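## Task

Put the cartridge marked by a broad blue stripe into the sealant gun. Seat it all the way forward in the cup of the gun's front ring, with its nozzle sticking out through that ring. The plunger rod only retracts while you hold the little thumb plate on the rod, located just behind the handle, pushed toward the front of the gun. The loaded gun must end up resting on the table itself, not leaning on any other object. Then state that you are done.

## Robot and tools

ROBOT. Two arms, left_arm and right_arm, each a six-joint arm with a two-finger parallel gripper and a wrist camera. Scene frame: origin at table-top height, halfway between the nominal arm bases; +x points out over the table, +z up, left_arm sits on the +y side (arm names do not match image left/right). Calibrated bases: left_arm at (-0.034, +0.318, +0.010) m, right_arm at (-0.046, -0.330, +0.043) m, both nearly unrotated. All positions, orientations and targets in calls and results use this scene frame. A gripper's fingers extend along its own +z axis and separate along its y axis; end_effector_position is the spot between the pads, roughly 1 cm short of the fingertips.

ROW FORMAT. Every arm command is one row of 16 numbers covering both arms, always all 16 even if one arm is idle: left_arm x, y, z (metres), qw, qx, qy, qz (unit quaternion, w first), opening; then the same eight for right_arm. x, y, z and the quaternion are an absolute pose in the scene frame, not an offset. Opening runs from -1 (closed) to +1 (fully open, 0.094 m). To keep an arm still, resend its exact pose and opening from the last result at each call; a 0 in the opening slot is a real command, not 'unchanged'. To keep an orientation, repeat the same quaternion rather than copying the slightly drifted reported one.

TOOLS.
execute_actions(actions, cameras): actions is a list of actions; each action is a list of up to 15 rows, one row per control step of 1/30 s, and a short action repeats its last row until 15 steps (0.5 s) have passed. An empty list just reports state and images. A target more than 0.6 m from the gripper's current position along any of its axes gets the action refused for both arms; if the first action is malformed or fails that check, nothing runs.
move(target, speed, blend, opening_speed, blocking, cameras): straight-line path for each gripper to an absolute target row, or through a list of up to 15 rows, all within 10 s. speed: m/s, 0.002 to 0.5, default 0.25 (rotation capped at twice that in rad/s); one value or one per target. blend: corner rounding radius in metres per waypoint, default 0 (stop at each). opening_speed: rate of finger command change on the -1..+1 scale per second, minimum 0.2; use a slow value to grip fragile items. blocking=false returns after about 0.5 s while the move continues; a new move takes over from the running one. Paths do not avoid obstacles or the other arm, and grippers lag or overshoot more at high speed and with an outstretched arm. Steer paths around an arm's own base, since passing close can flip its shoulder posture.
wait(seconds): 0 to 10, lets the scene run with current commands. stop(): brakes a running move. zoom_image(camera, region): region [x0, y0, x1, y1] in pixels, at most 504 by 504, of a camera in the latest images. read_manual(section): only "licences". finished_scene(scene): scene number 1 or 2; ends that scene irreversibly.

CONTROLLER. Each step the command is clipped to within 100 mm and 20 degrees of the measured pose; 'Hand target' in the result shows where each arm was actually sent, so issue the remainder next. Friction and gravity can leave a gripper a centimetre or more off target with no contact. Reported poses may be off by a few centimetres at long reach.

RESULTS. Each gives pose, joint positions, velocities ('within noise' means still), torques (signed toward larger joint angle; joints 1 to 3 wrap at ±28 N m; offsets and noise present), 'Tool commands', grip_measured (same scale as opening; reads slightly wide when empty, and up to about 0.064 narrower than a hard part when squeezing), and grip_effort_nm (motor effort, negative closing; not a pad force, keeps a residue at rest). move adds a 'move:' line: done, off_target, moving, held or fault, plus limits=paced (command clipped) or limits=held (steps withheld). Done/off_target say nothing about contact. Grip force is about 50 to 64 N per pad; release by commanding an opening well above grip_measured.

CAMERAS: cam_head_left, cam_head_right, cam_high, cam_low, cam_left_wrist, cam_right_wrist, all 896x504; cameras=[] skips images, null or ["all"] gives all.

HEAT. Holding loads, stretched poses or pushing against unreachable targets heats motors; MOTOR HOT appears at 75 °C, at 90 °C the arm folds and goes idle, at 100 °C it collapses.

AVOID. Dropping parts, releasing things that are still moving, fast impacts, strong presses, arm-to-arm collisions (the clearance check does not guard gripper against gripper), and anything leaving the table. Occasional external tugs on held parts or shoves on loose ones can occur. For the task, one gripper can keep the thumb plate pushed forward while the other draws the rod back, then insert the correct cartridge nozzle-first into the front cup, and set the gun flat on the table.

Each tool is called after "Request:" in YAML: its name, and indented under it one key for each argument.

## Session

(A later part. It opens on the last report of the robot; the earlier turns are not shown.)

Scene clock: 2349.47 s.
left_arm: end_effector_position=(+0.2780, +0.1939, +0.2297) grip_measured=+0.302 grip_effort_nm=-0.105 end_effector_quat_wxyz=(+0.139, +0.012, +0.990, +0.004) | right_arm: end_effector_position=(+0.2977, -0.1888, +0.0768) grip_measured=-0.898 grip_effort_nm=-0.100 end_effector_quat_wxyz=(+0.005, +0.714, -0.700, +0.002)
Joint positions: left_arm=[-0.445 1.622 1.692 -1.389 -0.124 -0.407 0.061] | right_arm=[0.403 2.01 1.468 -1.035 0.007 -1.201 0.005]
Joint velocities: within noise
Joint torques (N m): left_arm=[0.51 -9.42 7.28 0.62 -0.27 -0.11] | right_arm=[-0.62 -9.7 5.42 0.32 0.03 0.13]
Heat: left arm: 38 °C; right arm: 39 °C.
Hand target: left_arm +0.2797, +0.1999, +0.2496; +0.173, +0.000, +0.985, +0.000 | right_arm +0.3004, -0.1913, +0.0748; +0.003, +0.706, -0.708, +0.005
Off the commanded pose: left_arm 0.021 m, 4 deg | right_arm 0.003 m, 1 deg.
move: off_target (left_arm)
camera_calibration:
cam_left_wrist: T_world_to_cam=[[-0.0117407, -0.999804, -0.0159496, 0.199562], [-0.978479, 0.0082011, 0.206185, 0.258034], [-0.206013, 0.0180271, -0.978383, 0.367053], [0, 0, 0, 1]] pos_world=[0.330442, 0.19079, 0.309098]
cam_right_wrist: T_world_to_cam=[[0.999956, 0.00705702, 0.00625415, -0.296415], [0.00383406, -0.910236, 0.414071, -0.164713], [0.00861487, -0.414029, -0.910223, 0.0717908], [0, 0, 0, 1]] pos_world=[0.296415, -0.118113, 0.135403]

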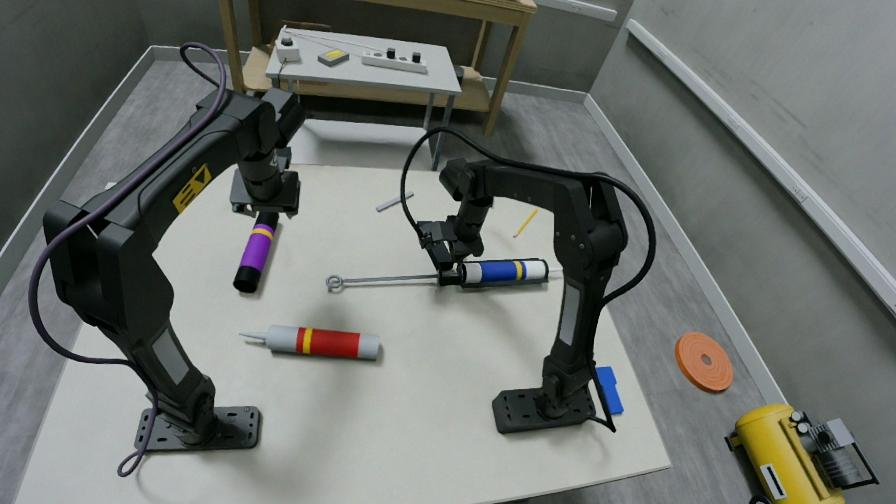

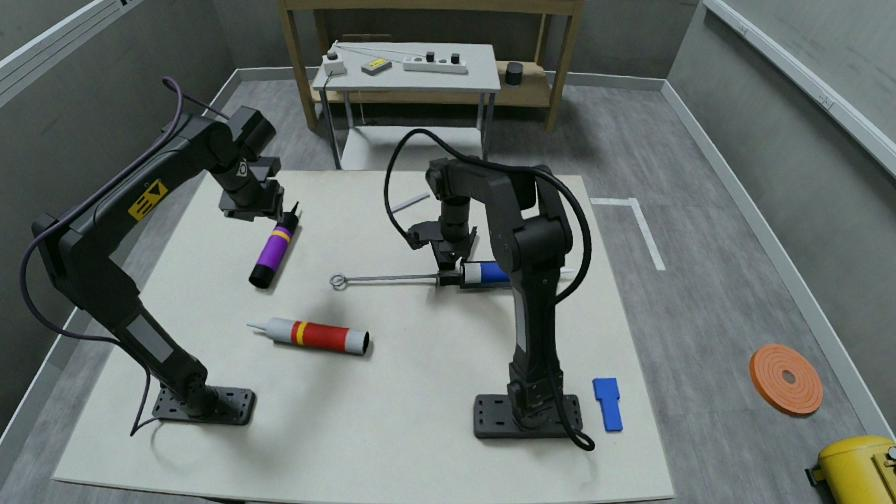

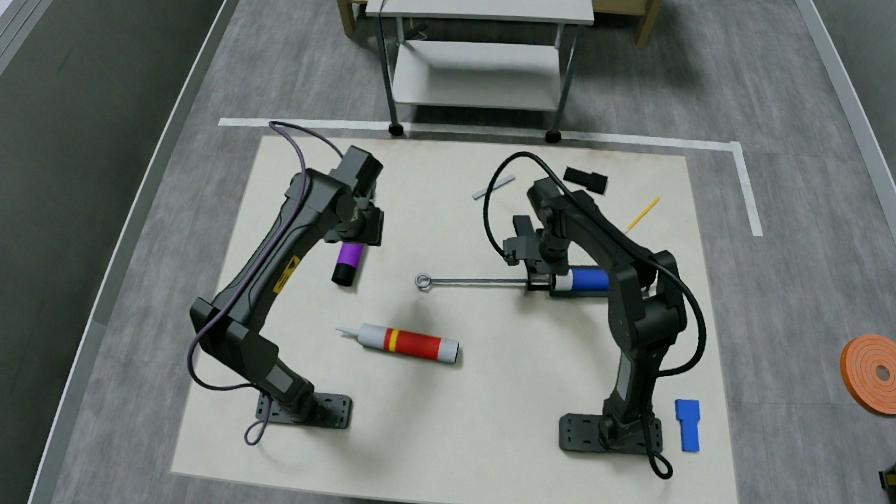

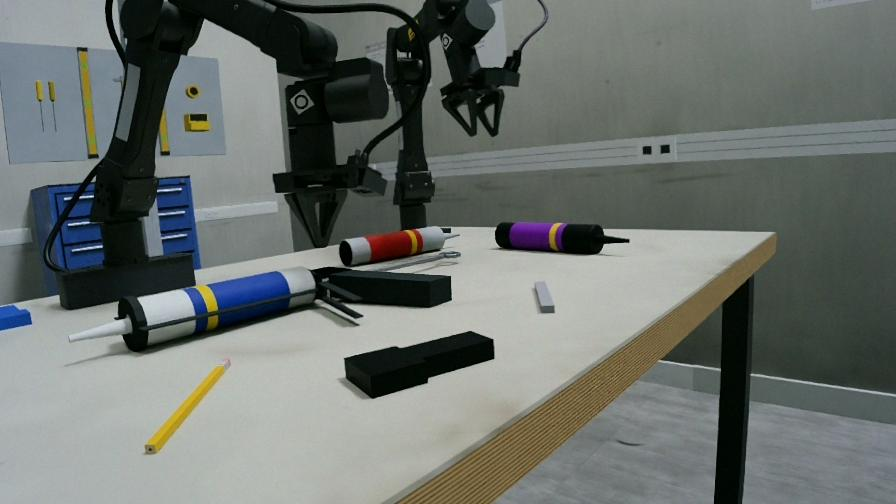

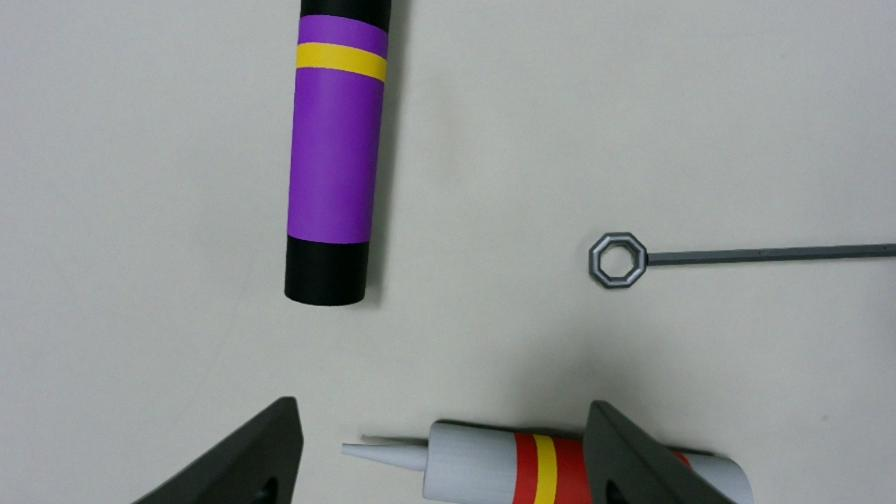

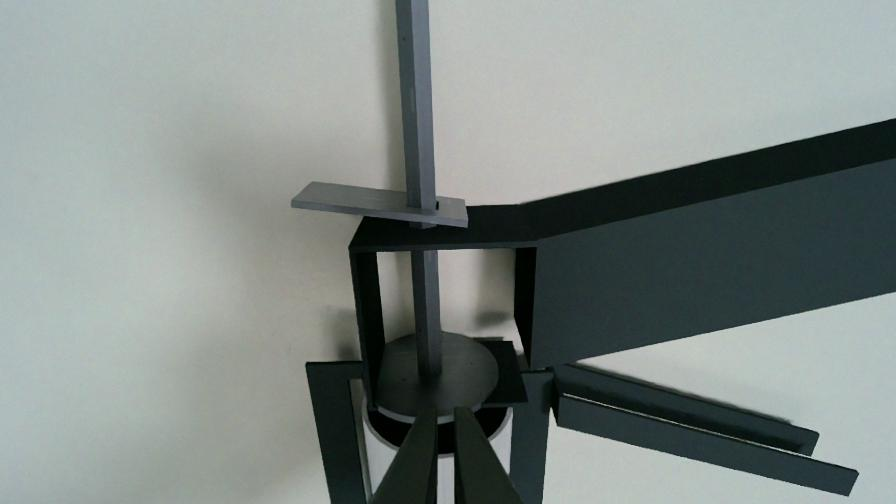

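Request:
move:
  target:
    - [0.28,0.20,0.25,0.1736,0,0.9848,0,0.3,0.300,-0.188,0.055,0.0,-0.7071,0.7071,0.0,-0.9]
    - [0.28,0.20,0.25,0.1736,0,0.9848,0,0.3,0.300,-0.208,0.055,0.0,-0.7071,0.7071,0.0,-0.9]
  speed: 0.04

Request:
zoom_image:
  camera: "cam_low"
  region: [60, 200, 400, 370]

Request:
zoom_image:
  camera: "cam_high"
  region: [510, 230, 690, 330]

Scene clock: 2367.03 s.
left_arm: end_effector_position=(+0.2780, +0.1939, +0.2297) grip_measured=+0.302 grip_effort_nm=-0.100 end_effector_quat_wxyz=(+0.139, +0.012, +0.990, +0.004) | right_arm: end_effector_position=(+0.2981, -0.2062, +0.0542) grip_measured=-0.898 grip_effort_nm=-0.105 end_effector_quat_wxyz=(+0.008, +0.705, -0.710, +0.000)
Joint positions: left_arm=[-0.445 1.622 1.692 -1.389 -0.124 -0.407 0.061] | right_arm=[0.358 2.024 1.392 -0.953 0.007 -1.218 0.005]
Joint velocities: within noise
Joint torques (N m): left_arm=[0.51 -9.4 7.23 0.58 -0.28 -0.13] | right_arm=[-0.32 -10.54 4.78 0.31 -0.08 -0.18]
Heat: left arm: 38 °C; right arm: 40 °C.
Hand target: left_arm +0.2797, +0.1999, +0.2496; +0.173, +0.000, +0.985, +0.000 | right_arm +0.2985, -0.2059, +0.0547; +0.001, +0.709, -0.705, -0.001
Off the commanded pose: left_arm 0.021 m, 4 deg | right_arm 0.003 m, 1 deg.
move: off_target (left_arm)
camera_calibration:
cam_left_wrist: T_world_to_cam=[[-0.0117407, -0.999804, -0.0159496, 0.199562], [-0.978479, 0.0082011, 0.206185, 0.258034], [-0.206013, 0.0180271, -0.978383, 0.367053], [0, 0, 0, 1]] pos_world=[0.330442, 0.19079, 0.309098]
cam_right_wrist: T_world_to_cam=[[0.999789, -0.0205472, 0.000364759, -0.301871], [-0.0188365, -0.909164, 0.416012, -0.164297], [-0.00821628, -0.415931, -0.909359, 0.0485428], [0, 0, 0, 1]] pos_world=[0.299111, -0.135385, 0.112602]

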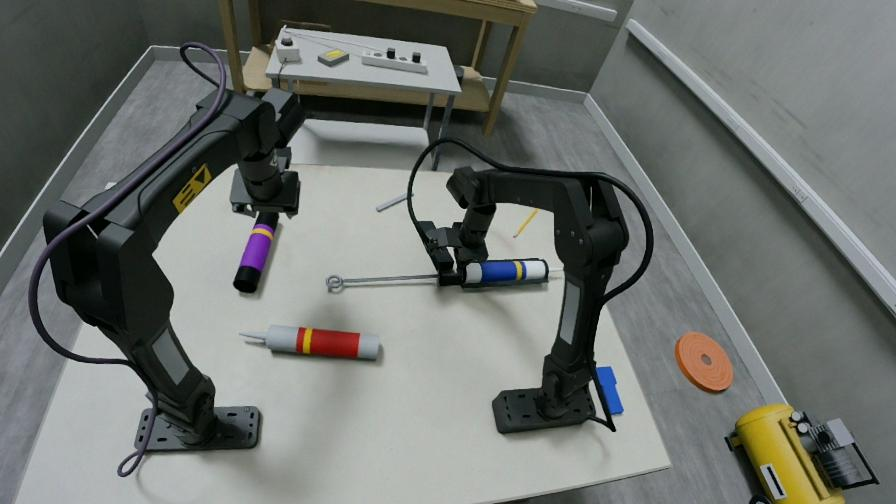

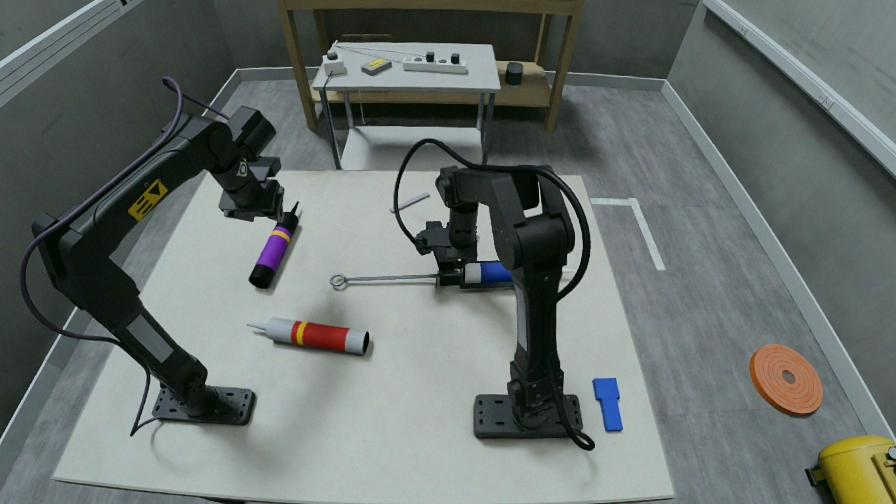

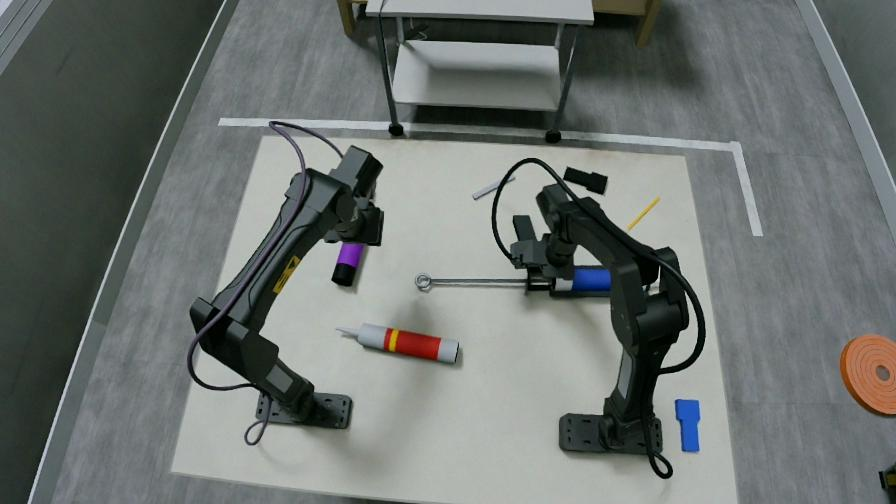

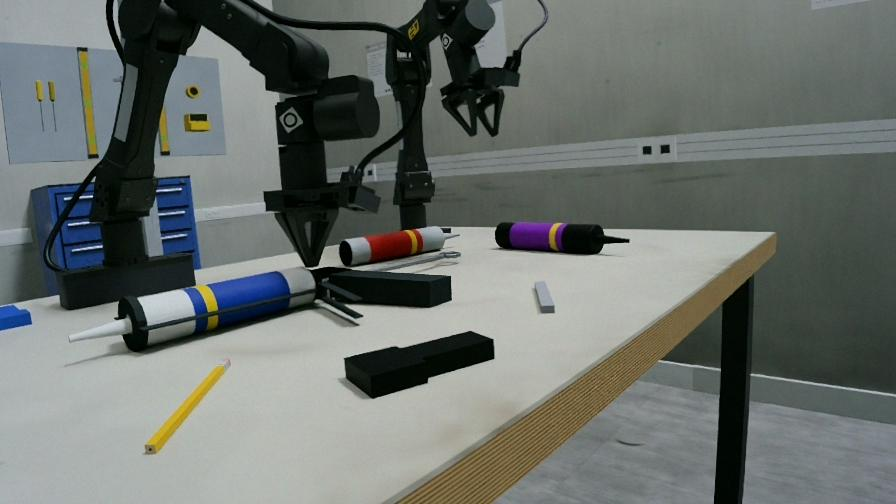

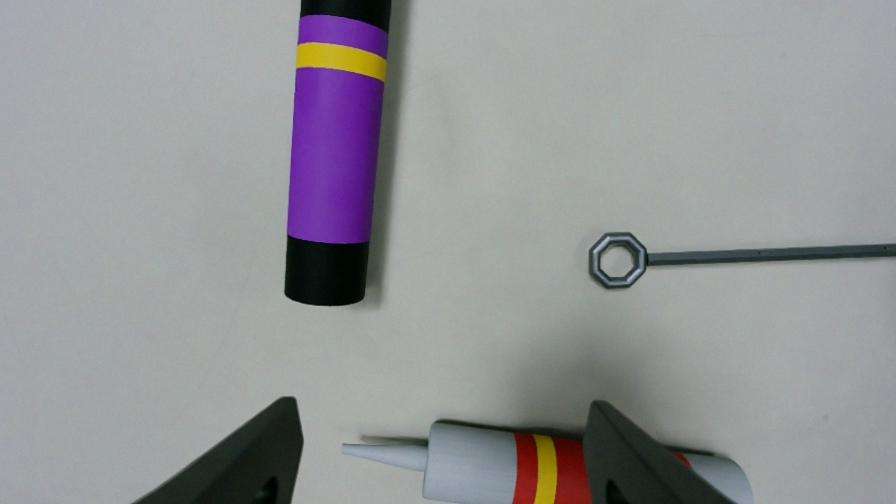

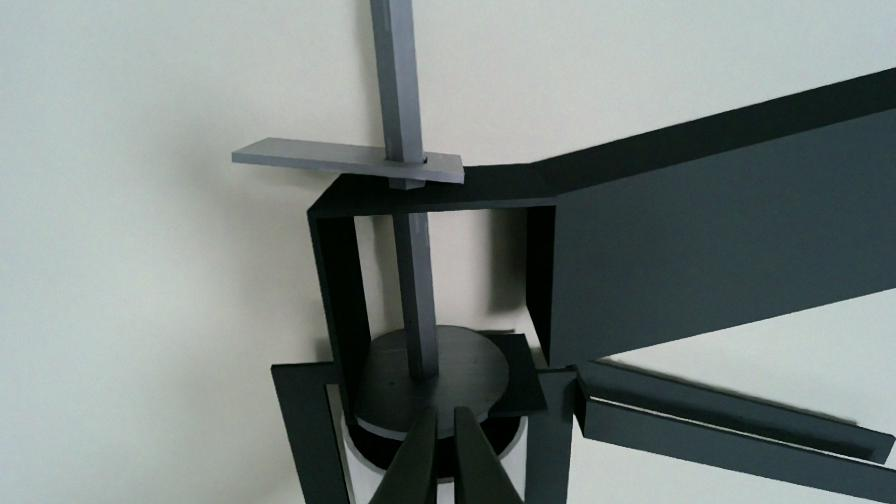

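Scaled by 1.482 from the camera's 896x504 image, which has a finer 1280x720 frame.

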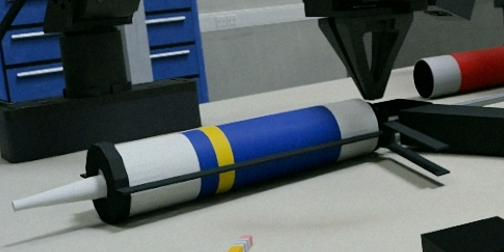

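Scaled by 2.800 from the camera's 896x504 image, which has a finer 1280x720 frame.

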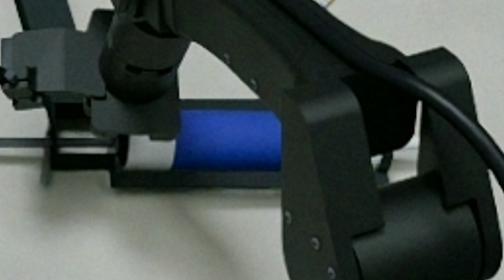

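Request:
zoom_image:
  camera: "cam_low"
  region: [260, 220, 360, 310]

Request:
zoom_image:
  camera: "cam_right_wrist"
  region: [300, 300, 600, 504]

Scaled by 5.040 from the camera's 896x504 image, which has a finer 1280x720 frame.

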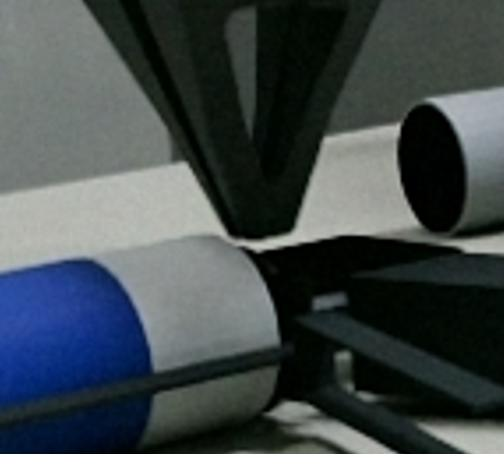

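Scaled by 1.680 from the camera's 896x504 image, which has a finer 1280x720 frame.

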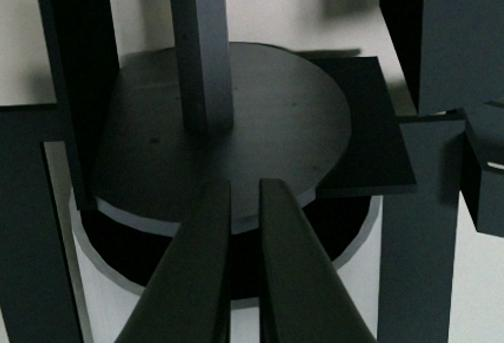

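Request:
move:
  target:
    - [0.28,0.20,0.25,0.1736,0,0.9848,0,0.3,0.300,-0.217,0.0535,0.0,-0.7071,0.7071,0.0,-0.9]
  speed: 0.03
  cameras: ["cam_low","cam_high","cam_right_wrist"]

Request:
zoom_image:
  camera: "cam_low"
  region: [260, 220, 360, 310]

Request:
zoom_image:
  camera: "cam_low"
  region: [60, 270, 200, 360]

Request:
zoom_image:
  camera: "cam_right_wrist"
  region: [300, 300, 600, 504]

Scene clock: 2398.07 s.
left_arm: end_effector_position=(+0.2780, +0.1939, +0.2297) grip_measured=+0.302 grip_effort_nm=-0.090 end_effector_quat_wxyz=(+0.139, +0.012, +0.990, +0.004) | right_arm: end_effector_position=(+0.2984, -0.2112, +0.0520) grip_measured=-0.898 grip_effort_nm=-0.100 end_effector_quat_wxyz=(+0.006, +0.707, -0.707, -0.005)
Joint positions: left_arm=[-0.445 1.622 1.692 -1.389 -0.124 -0.407 0.061] | right_arm=[0.34 2.024 1.383 -0.945 -0.003 -1.243 0.005]
Joint velocities: within noise
Joint torques (N m): left_arm=[0.4 -9.39 7.35 0.6 -0.26 -0.11] | right_arm=[-0.87 -11.1 4.22 0.33 -0.05 -0.18]
Heat: left arm: 38 °C; right arm: 40 °C.
Hand target: left_arm +0.2797, +0.1999, +0.2496; +0.173, +0.000, +0.985, +0.000 | right_arm +0.2989, -0.2140, +0.0535; -0.001, +0.709, -0.705, -0.004
Off the commanded pose: left_arm 0.021 m, 4 deg | right_arm 0.006 m, 1 deg.
move: off_target (left_arm)
camera_calibration:
cam_right_wrist: T_world_to_cam=[[0.999882, -0.014545, -0.00495823, -0.300843], [-0.0112678, -0.913346, 0.407028, -0.170571], [-0.0104488, -0.406924, -0.913402, 0.0473217], [0, 0, 0, 1]] pos_world=[0.29938, -0.14091, 0.111159]
Images, in order (width x height): cam_high 896x504, cam_low 896x504, cam_right_wrist 896x504.

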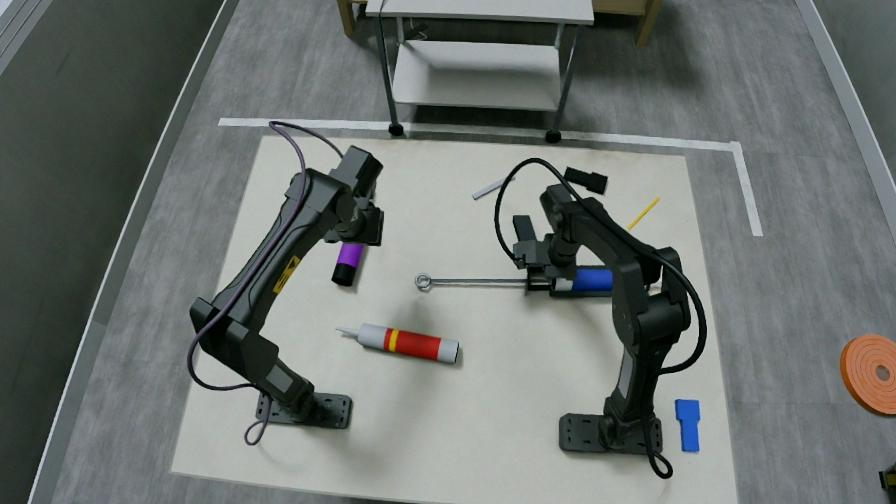

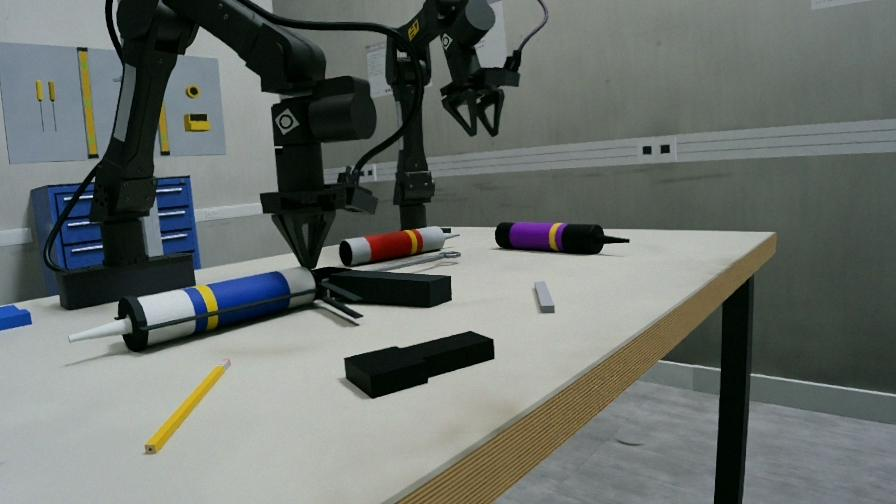

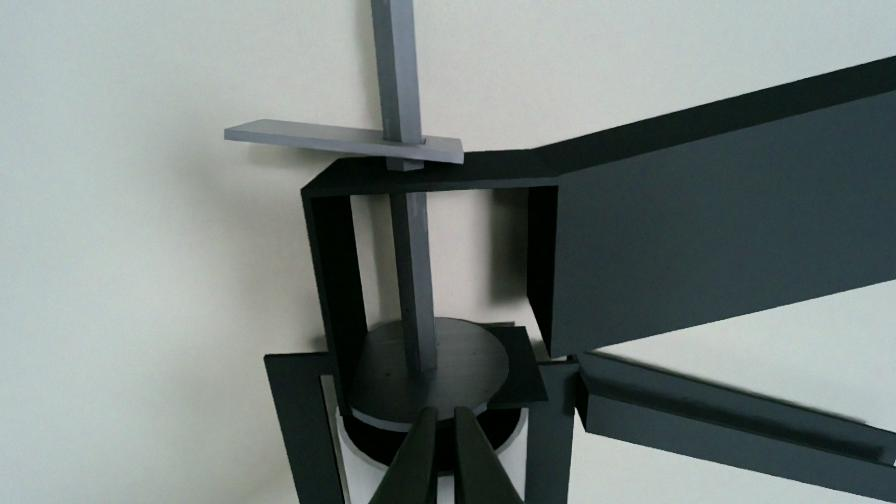

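Scaled by 5.040 from the camera's 896x504 image, which has a finer 1280x720 frame.

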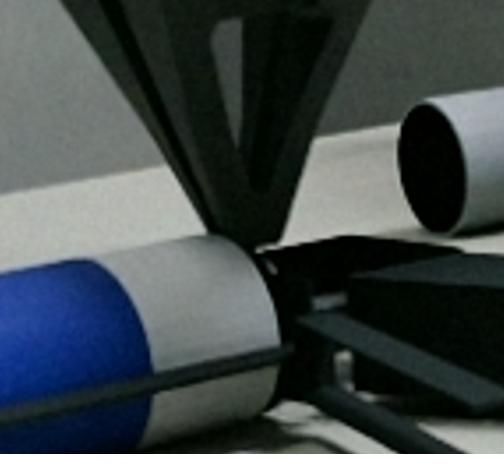

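Scaled by 3.600 from the camera's 896x504 image, which has a finer 1280x720 frame.

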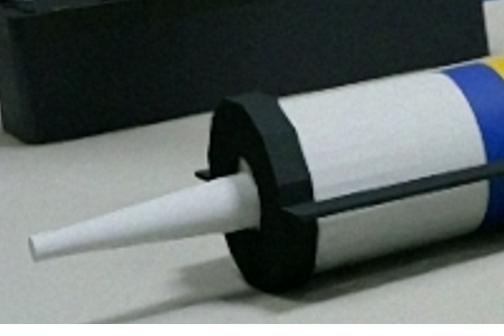

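Scaled by 1.680 from the camera's 896x504 image, which has a finer 1280x720 frame.

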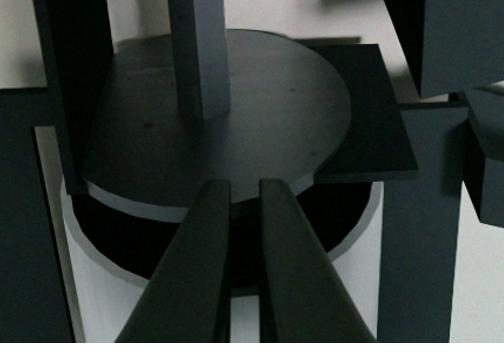

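Request:
move:
  target:
    - [0.28,0.20,0.25,0.1736,0,0.9848,0,0.3,0.300,-0.226,0.0545,0.0,-0.7071,0.7071,0.0,-0.9]
  speed: 0.03
  cameras: ["cam_low","cam_high","cam_right_wrist"]

Request:
zoom_image:
  camera: "cam_low"
  region: [260, 220, 360, 310]

Request:
zoom_image:
  camera: "cam_low"
  region: [60, 270, 200, 360]

Request:
zoom_image:
  camera: "cam_right_wrist"
  region: [300, 300, 600, 504]

Scene clock: 2418.50 s.
left_arm: end_effector_position=(+0.2780, +0.1939, +0.2297) grip_measured=+0.302 grip_effort_nm=-0.100 end_effector_quat_wxyz=(+0.139, +0.012, +0.990, +0.004) | right_arm: end_effector_position=(+0.2993, -0.2130, +0.0521) grip_measured=-0.898 grip_effort_nm=-0.105 end_effector_quat_wxyz=(-0.003, +0.708, -0.706, -0.013)
Joint positions: left_arm=[-0.445 1.622 1.692 -1.389 -0.124 -0.407 0.061] | right_arm=[0.323 2.018 1.374 -0.934 -0.026 -1.264 0.005]
Joint velocities: within noise
Joint torques (N m): left_arm=[0.43 -9.4 7.41 0.6 -0.27 -0.11] | right_arm=[-1.83 -11.49 4.1 0.23 0.21 -0.19]
Heat: left arm: 38 °C; right arm: 40 °C.
Hand target: left_arm +0.2797, +0.1999, +0.2496; +0.173, +0.000, +0.985, +0.000 | right_arm +0.3000, -0.2255, +0.0547; +0.000, +0.707, -0.707, -0.001
Off the commanded pose: left_arm 0.021 m, 4 deg | right_arm 0.013 m, 2 deg.
move: off_target (left_arm, right_arm)
camera_calibration:
cam_right_wrist: T_world_to_cam=[[0.999937, -0.0100819, -0.00495284, -0.300773], [-0.00740308, -0.923115, 0.384453, -0.174348], [-0.00844805, -0.384392, -0.923131, 0.0513045], [0, 0, 0, 1]] pos_world=[0.299897, -0.144255, 0.1129]
Images, in order (width x height): cam_high 896x504, cam_low 896x504, cam_right_wrist 896x504.

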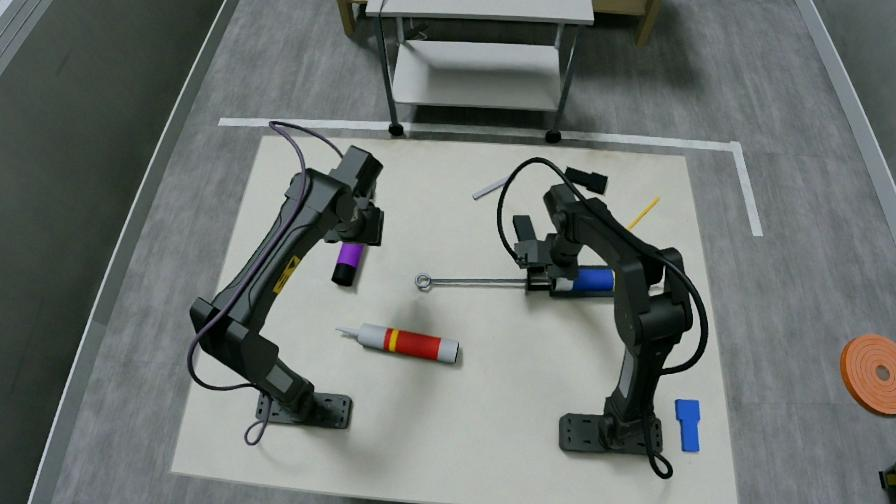

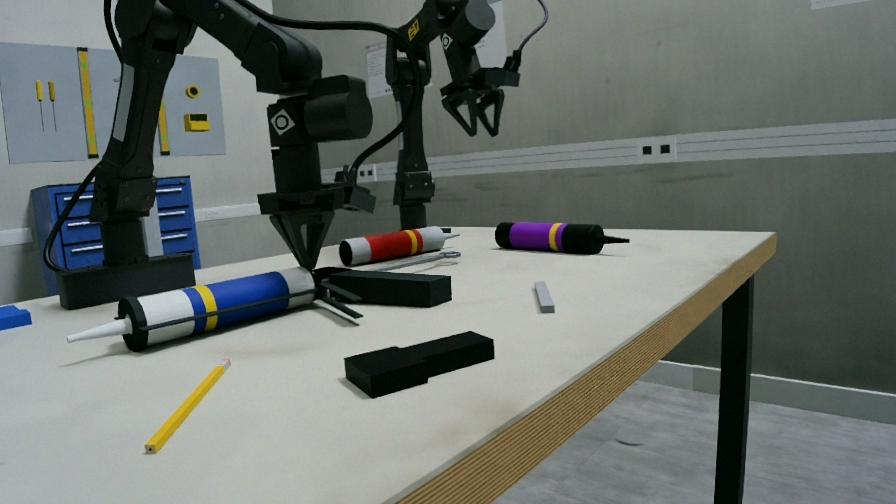

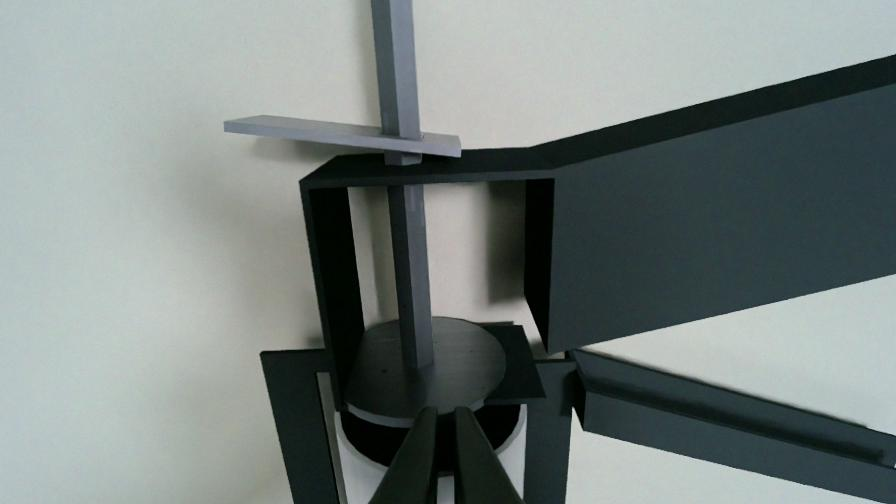

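Scaled by 5.040 from the camera's 896x504 image, which has a finer 1280x720 frame.

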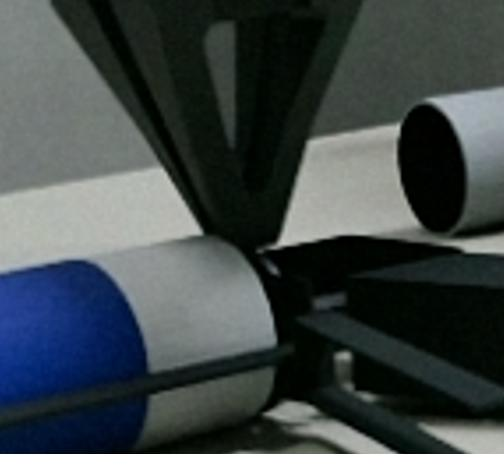

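Scaled by 3.600 from the camera's 896x504 image, which has a finer 1280x720 frame.

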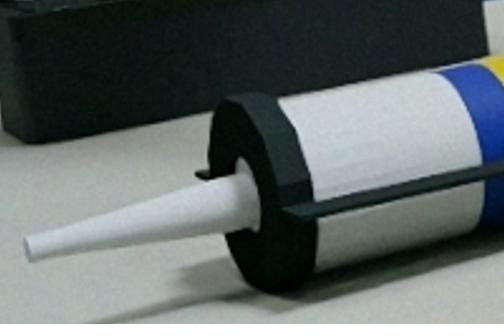

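Scaled by 1.680 from the camera's 896x504 image, which has a finer 1280x720 frame.

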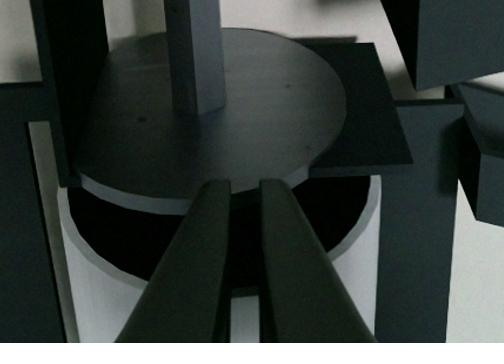

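Request:
move:
  target:
    - [0.28,0.20,0.25,0.1736,0,0.9848,0,0.3,0.300,-0.236,0.0545,0.0,-0.7071,0.7071,0.0,-0.9]
  speed: 0.03
  cameras: ["cam_low","cam_high","cam_right_wrist"]

Request:
zoom_image:
  camera: "cam_low"
  region: [260, 220, 360, 310]

Request:
zoom_image:
  camera: "cam_low"
  region: [60, 270, 200, 360]

Request:
zoom_image:
  camera: "cam_right_wrist"
  region: [300, 300, 600, 504]

Scene clock: 2432.60 s.
left_arm: end_effector_position=(+0.2780, +0.1939, +0.2297) grip_measured=+0.302 grip_effort_nm=-0.090 end_effector_quat_wxyz=(+0.139, +0.012, +0.990, +0.004) | right_arm: end_effector_position=(+0.3000, -0.2199, +0.0519) grip_measured=-0.898 grip_effort_nm=-0.100 end_effector_quat_wxyz=(-0.007, +0.709, -0.705, -0.018)
Joint positions: left_arm=[-0.445 1.622 1.692 -1.389 -0.124 -0.407 0.061] | right_arm=[0.298 2.01 1.362 -0.926 -0.039 -1.29 0.005]
Joint velocities: within noise
Joint torques (N m): left_arm=[0.55 -9.29 7.25 0.6 -0.29 -0.12] | right_arm=[-1.96 -11.43 4.07 0.19 0.32 -0.19]
Heat: left arm: 38 °C; right arm: 40 °C.
Hand target: left_arm +0.2797, +0.1999, +0.2496; +0.173, +0.000, +0.985, +0.000 | right_arm +0.3000, -0.2352, +0.0544; +0.000, +0.707, -0.707, -0.001
Off the commanded pose: left_arm 0.021 m, 4 deg | right_arm 0.016 m, 2 deg.
move: off_target (left_arm, right_arm)
camera_calibration:
cam_right_wrist: T_world_to_cam=[[0.999951, -0.00856887, -0.00497427, -0.301191], [-0.00610028, -0.928054, 0.372395, -0.181451], [-0.0078074, -0.372347, -0.928061, 0.0512745], [0, 0, 0, 1]] pos_world=[0.300469, -0.151886, 0.113659]
Images, in order (width x height): cam_high 896x504, cam_low 896x504, cam_right_wrist 896x504.

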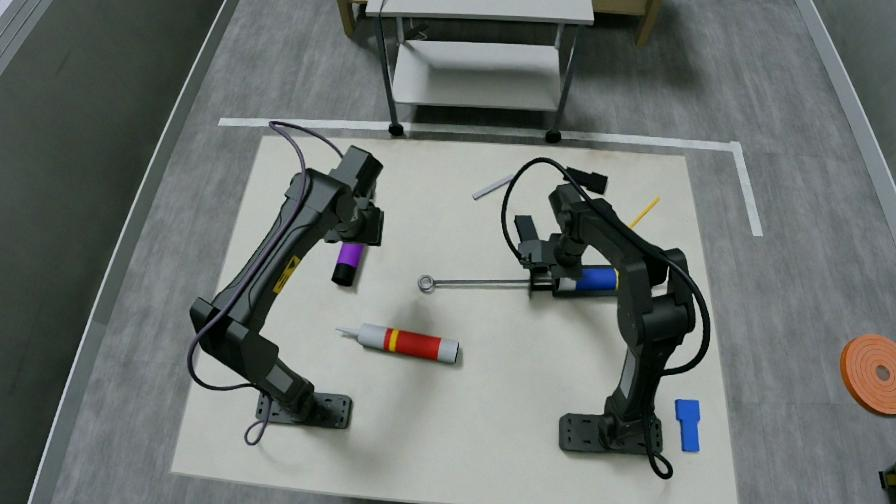

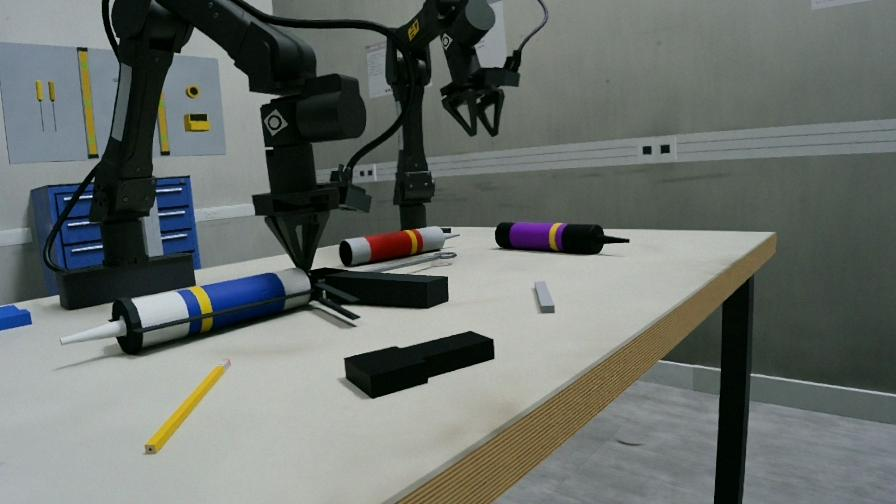

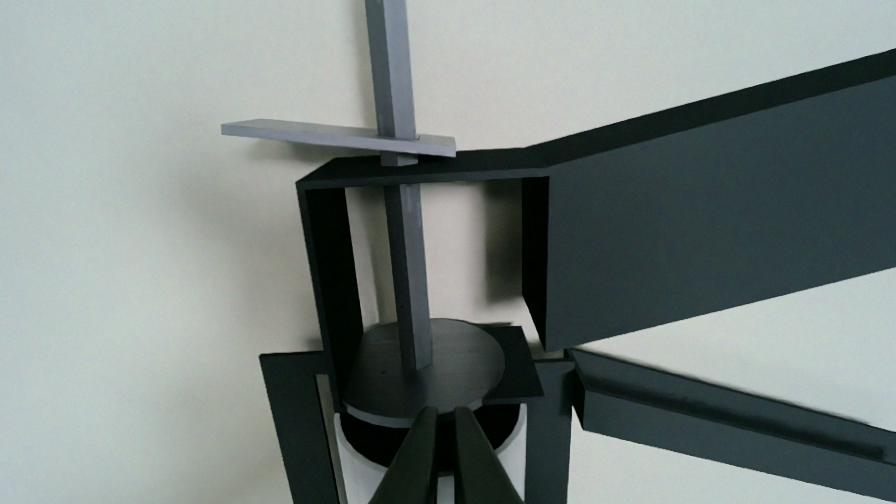

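Scaled by 5.040 from the camera's 896x504 image, which has a finer 1280x720 frame.

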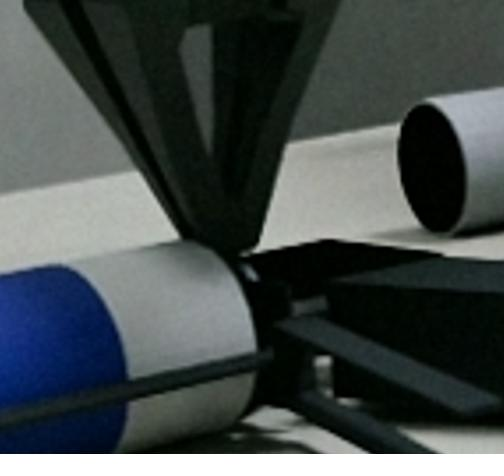

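Scaled by 3.600 from the camera's 896x504 image, which has a finer 1280x720 frame.

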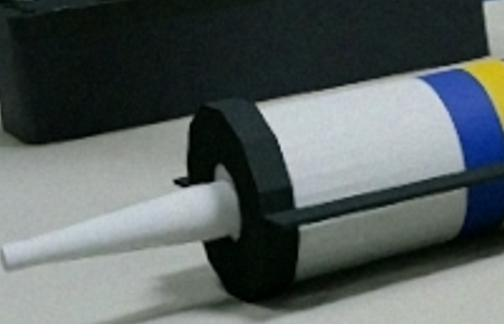

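Scaled by 1.680 from the camera's 896x504 image, which has a finer 1280x720 frame.

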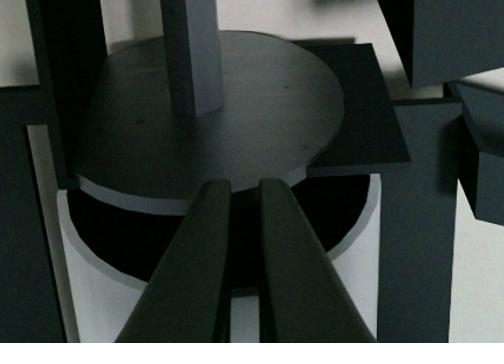

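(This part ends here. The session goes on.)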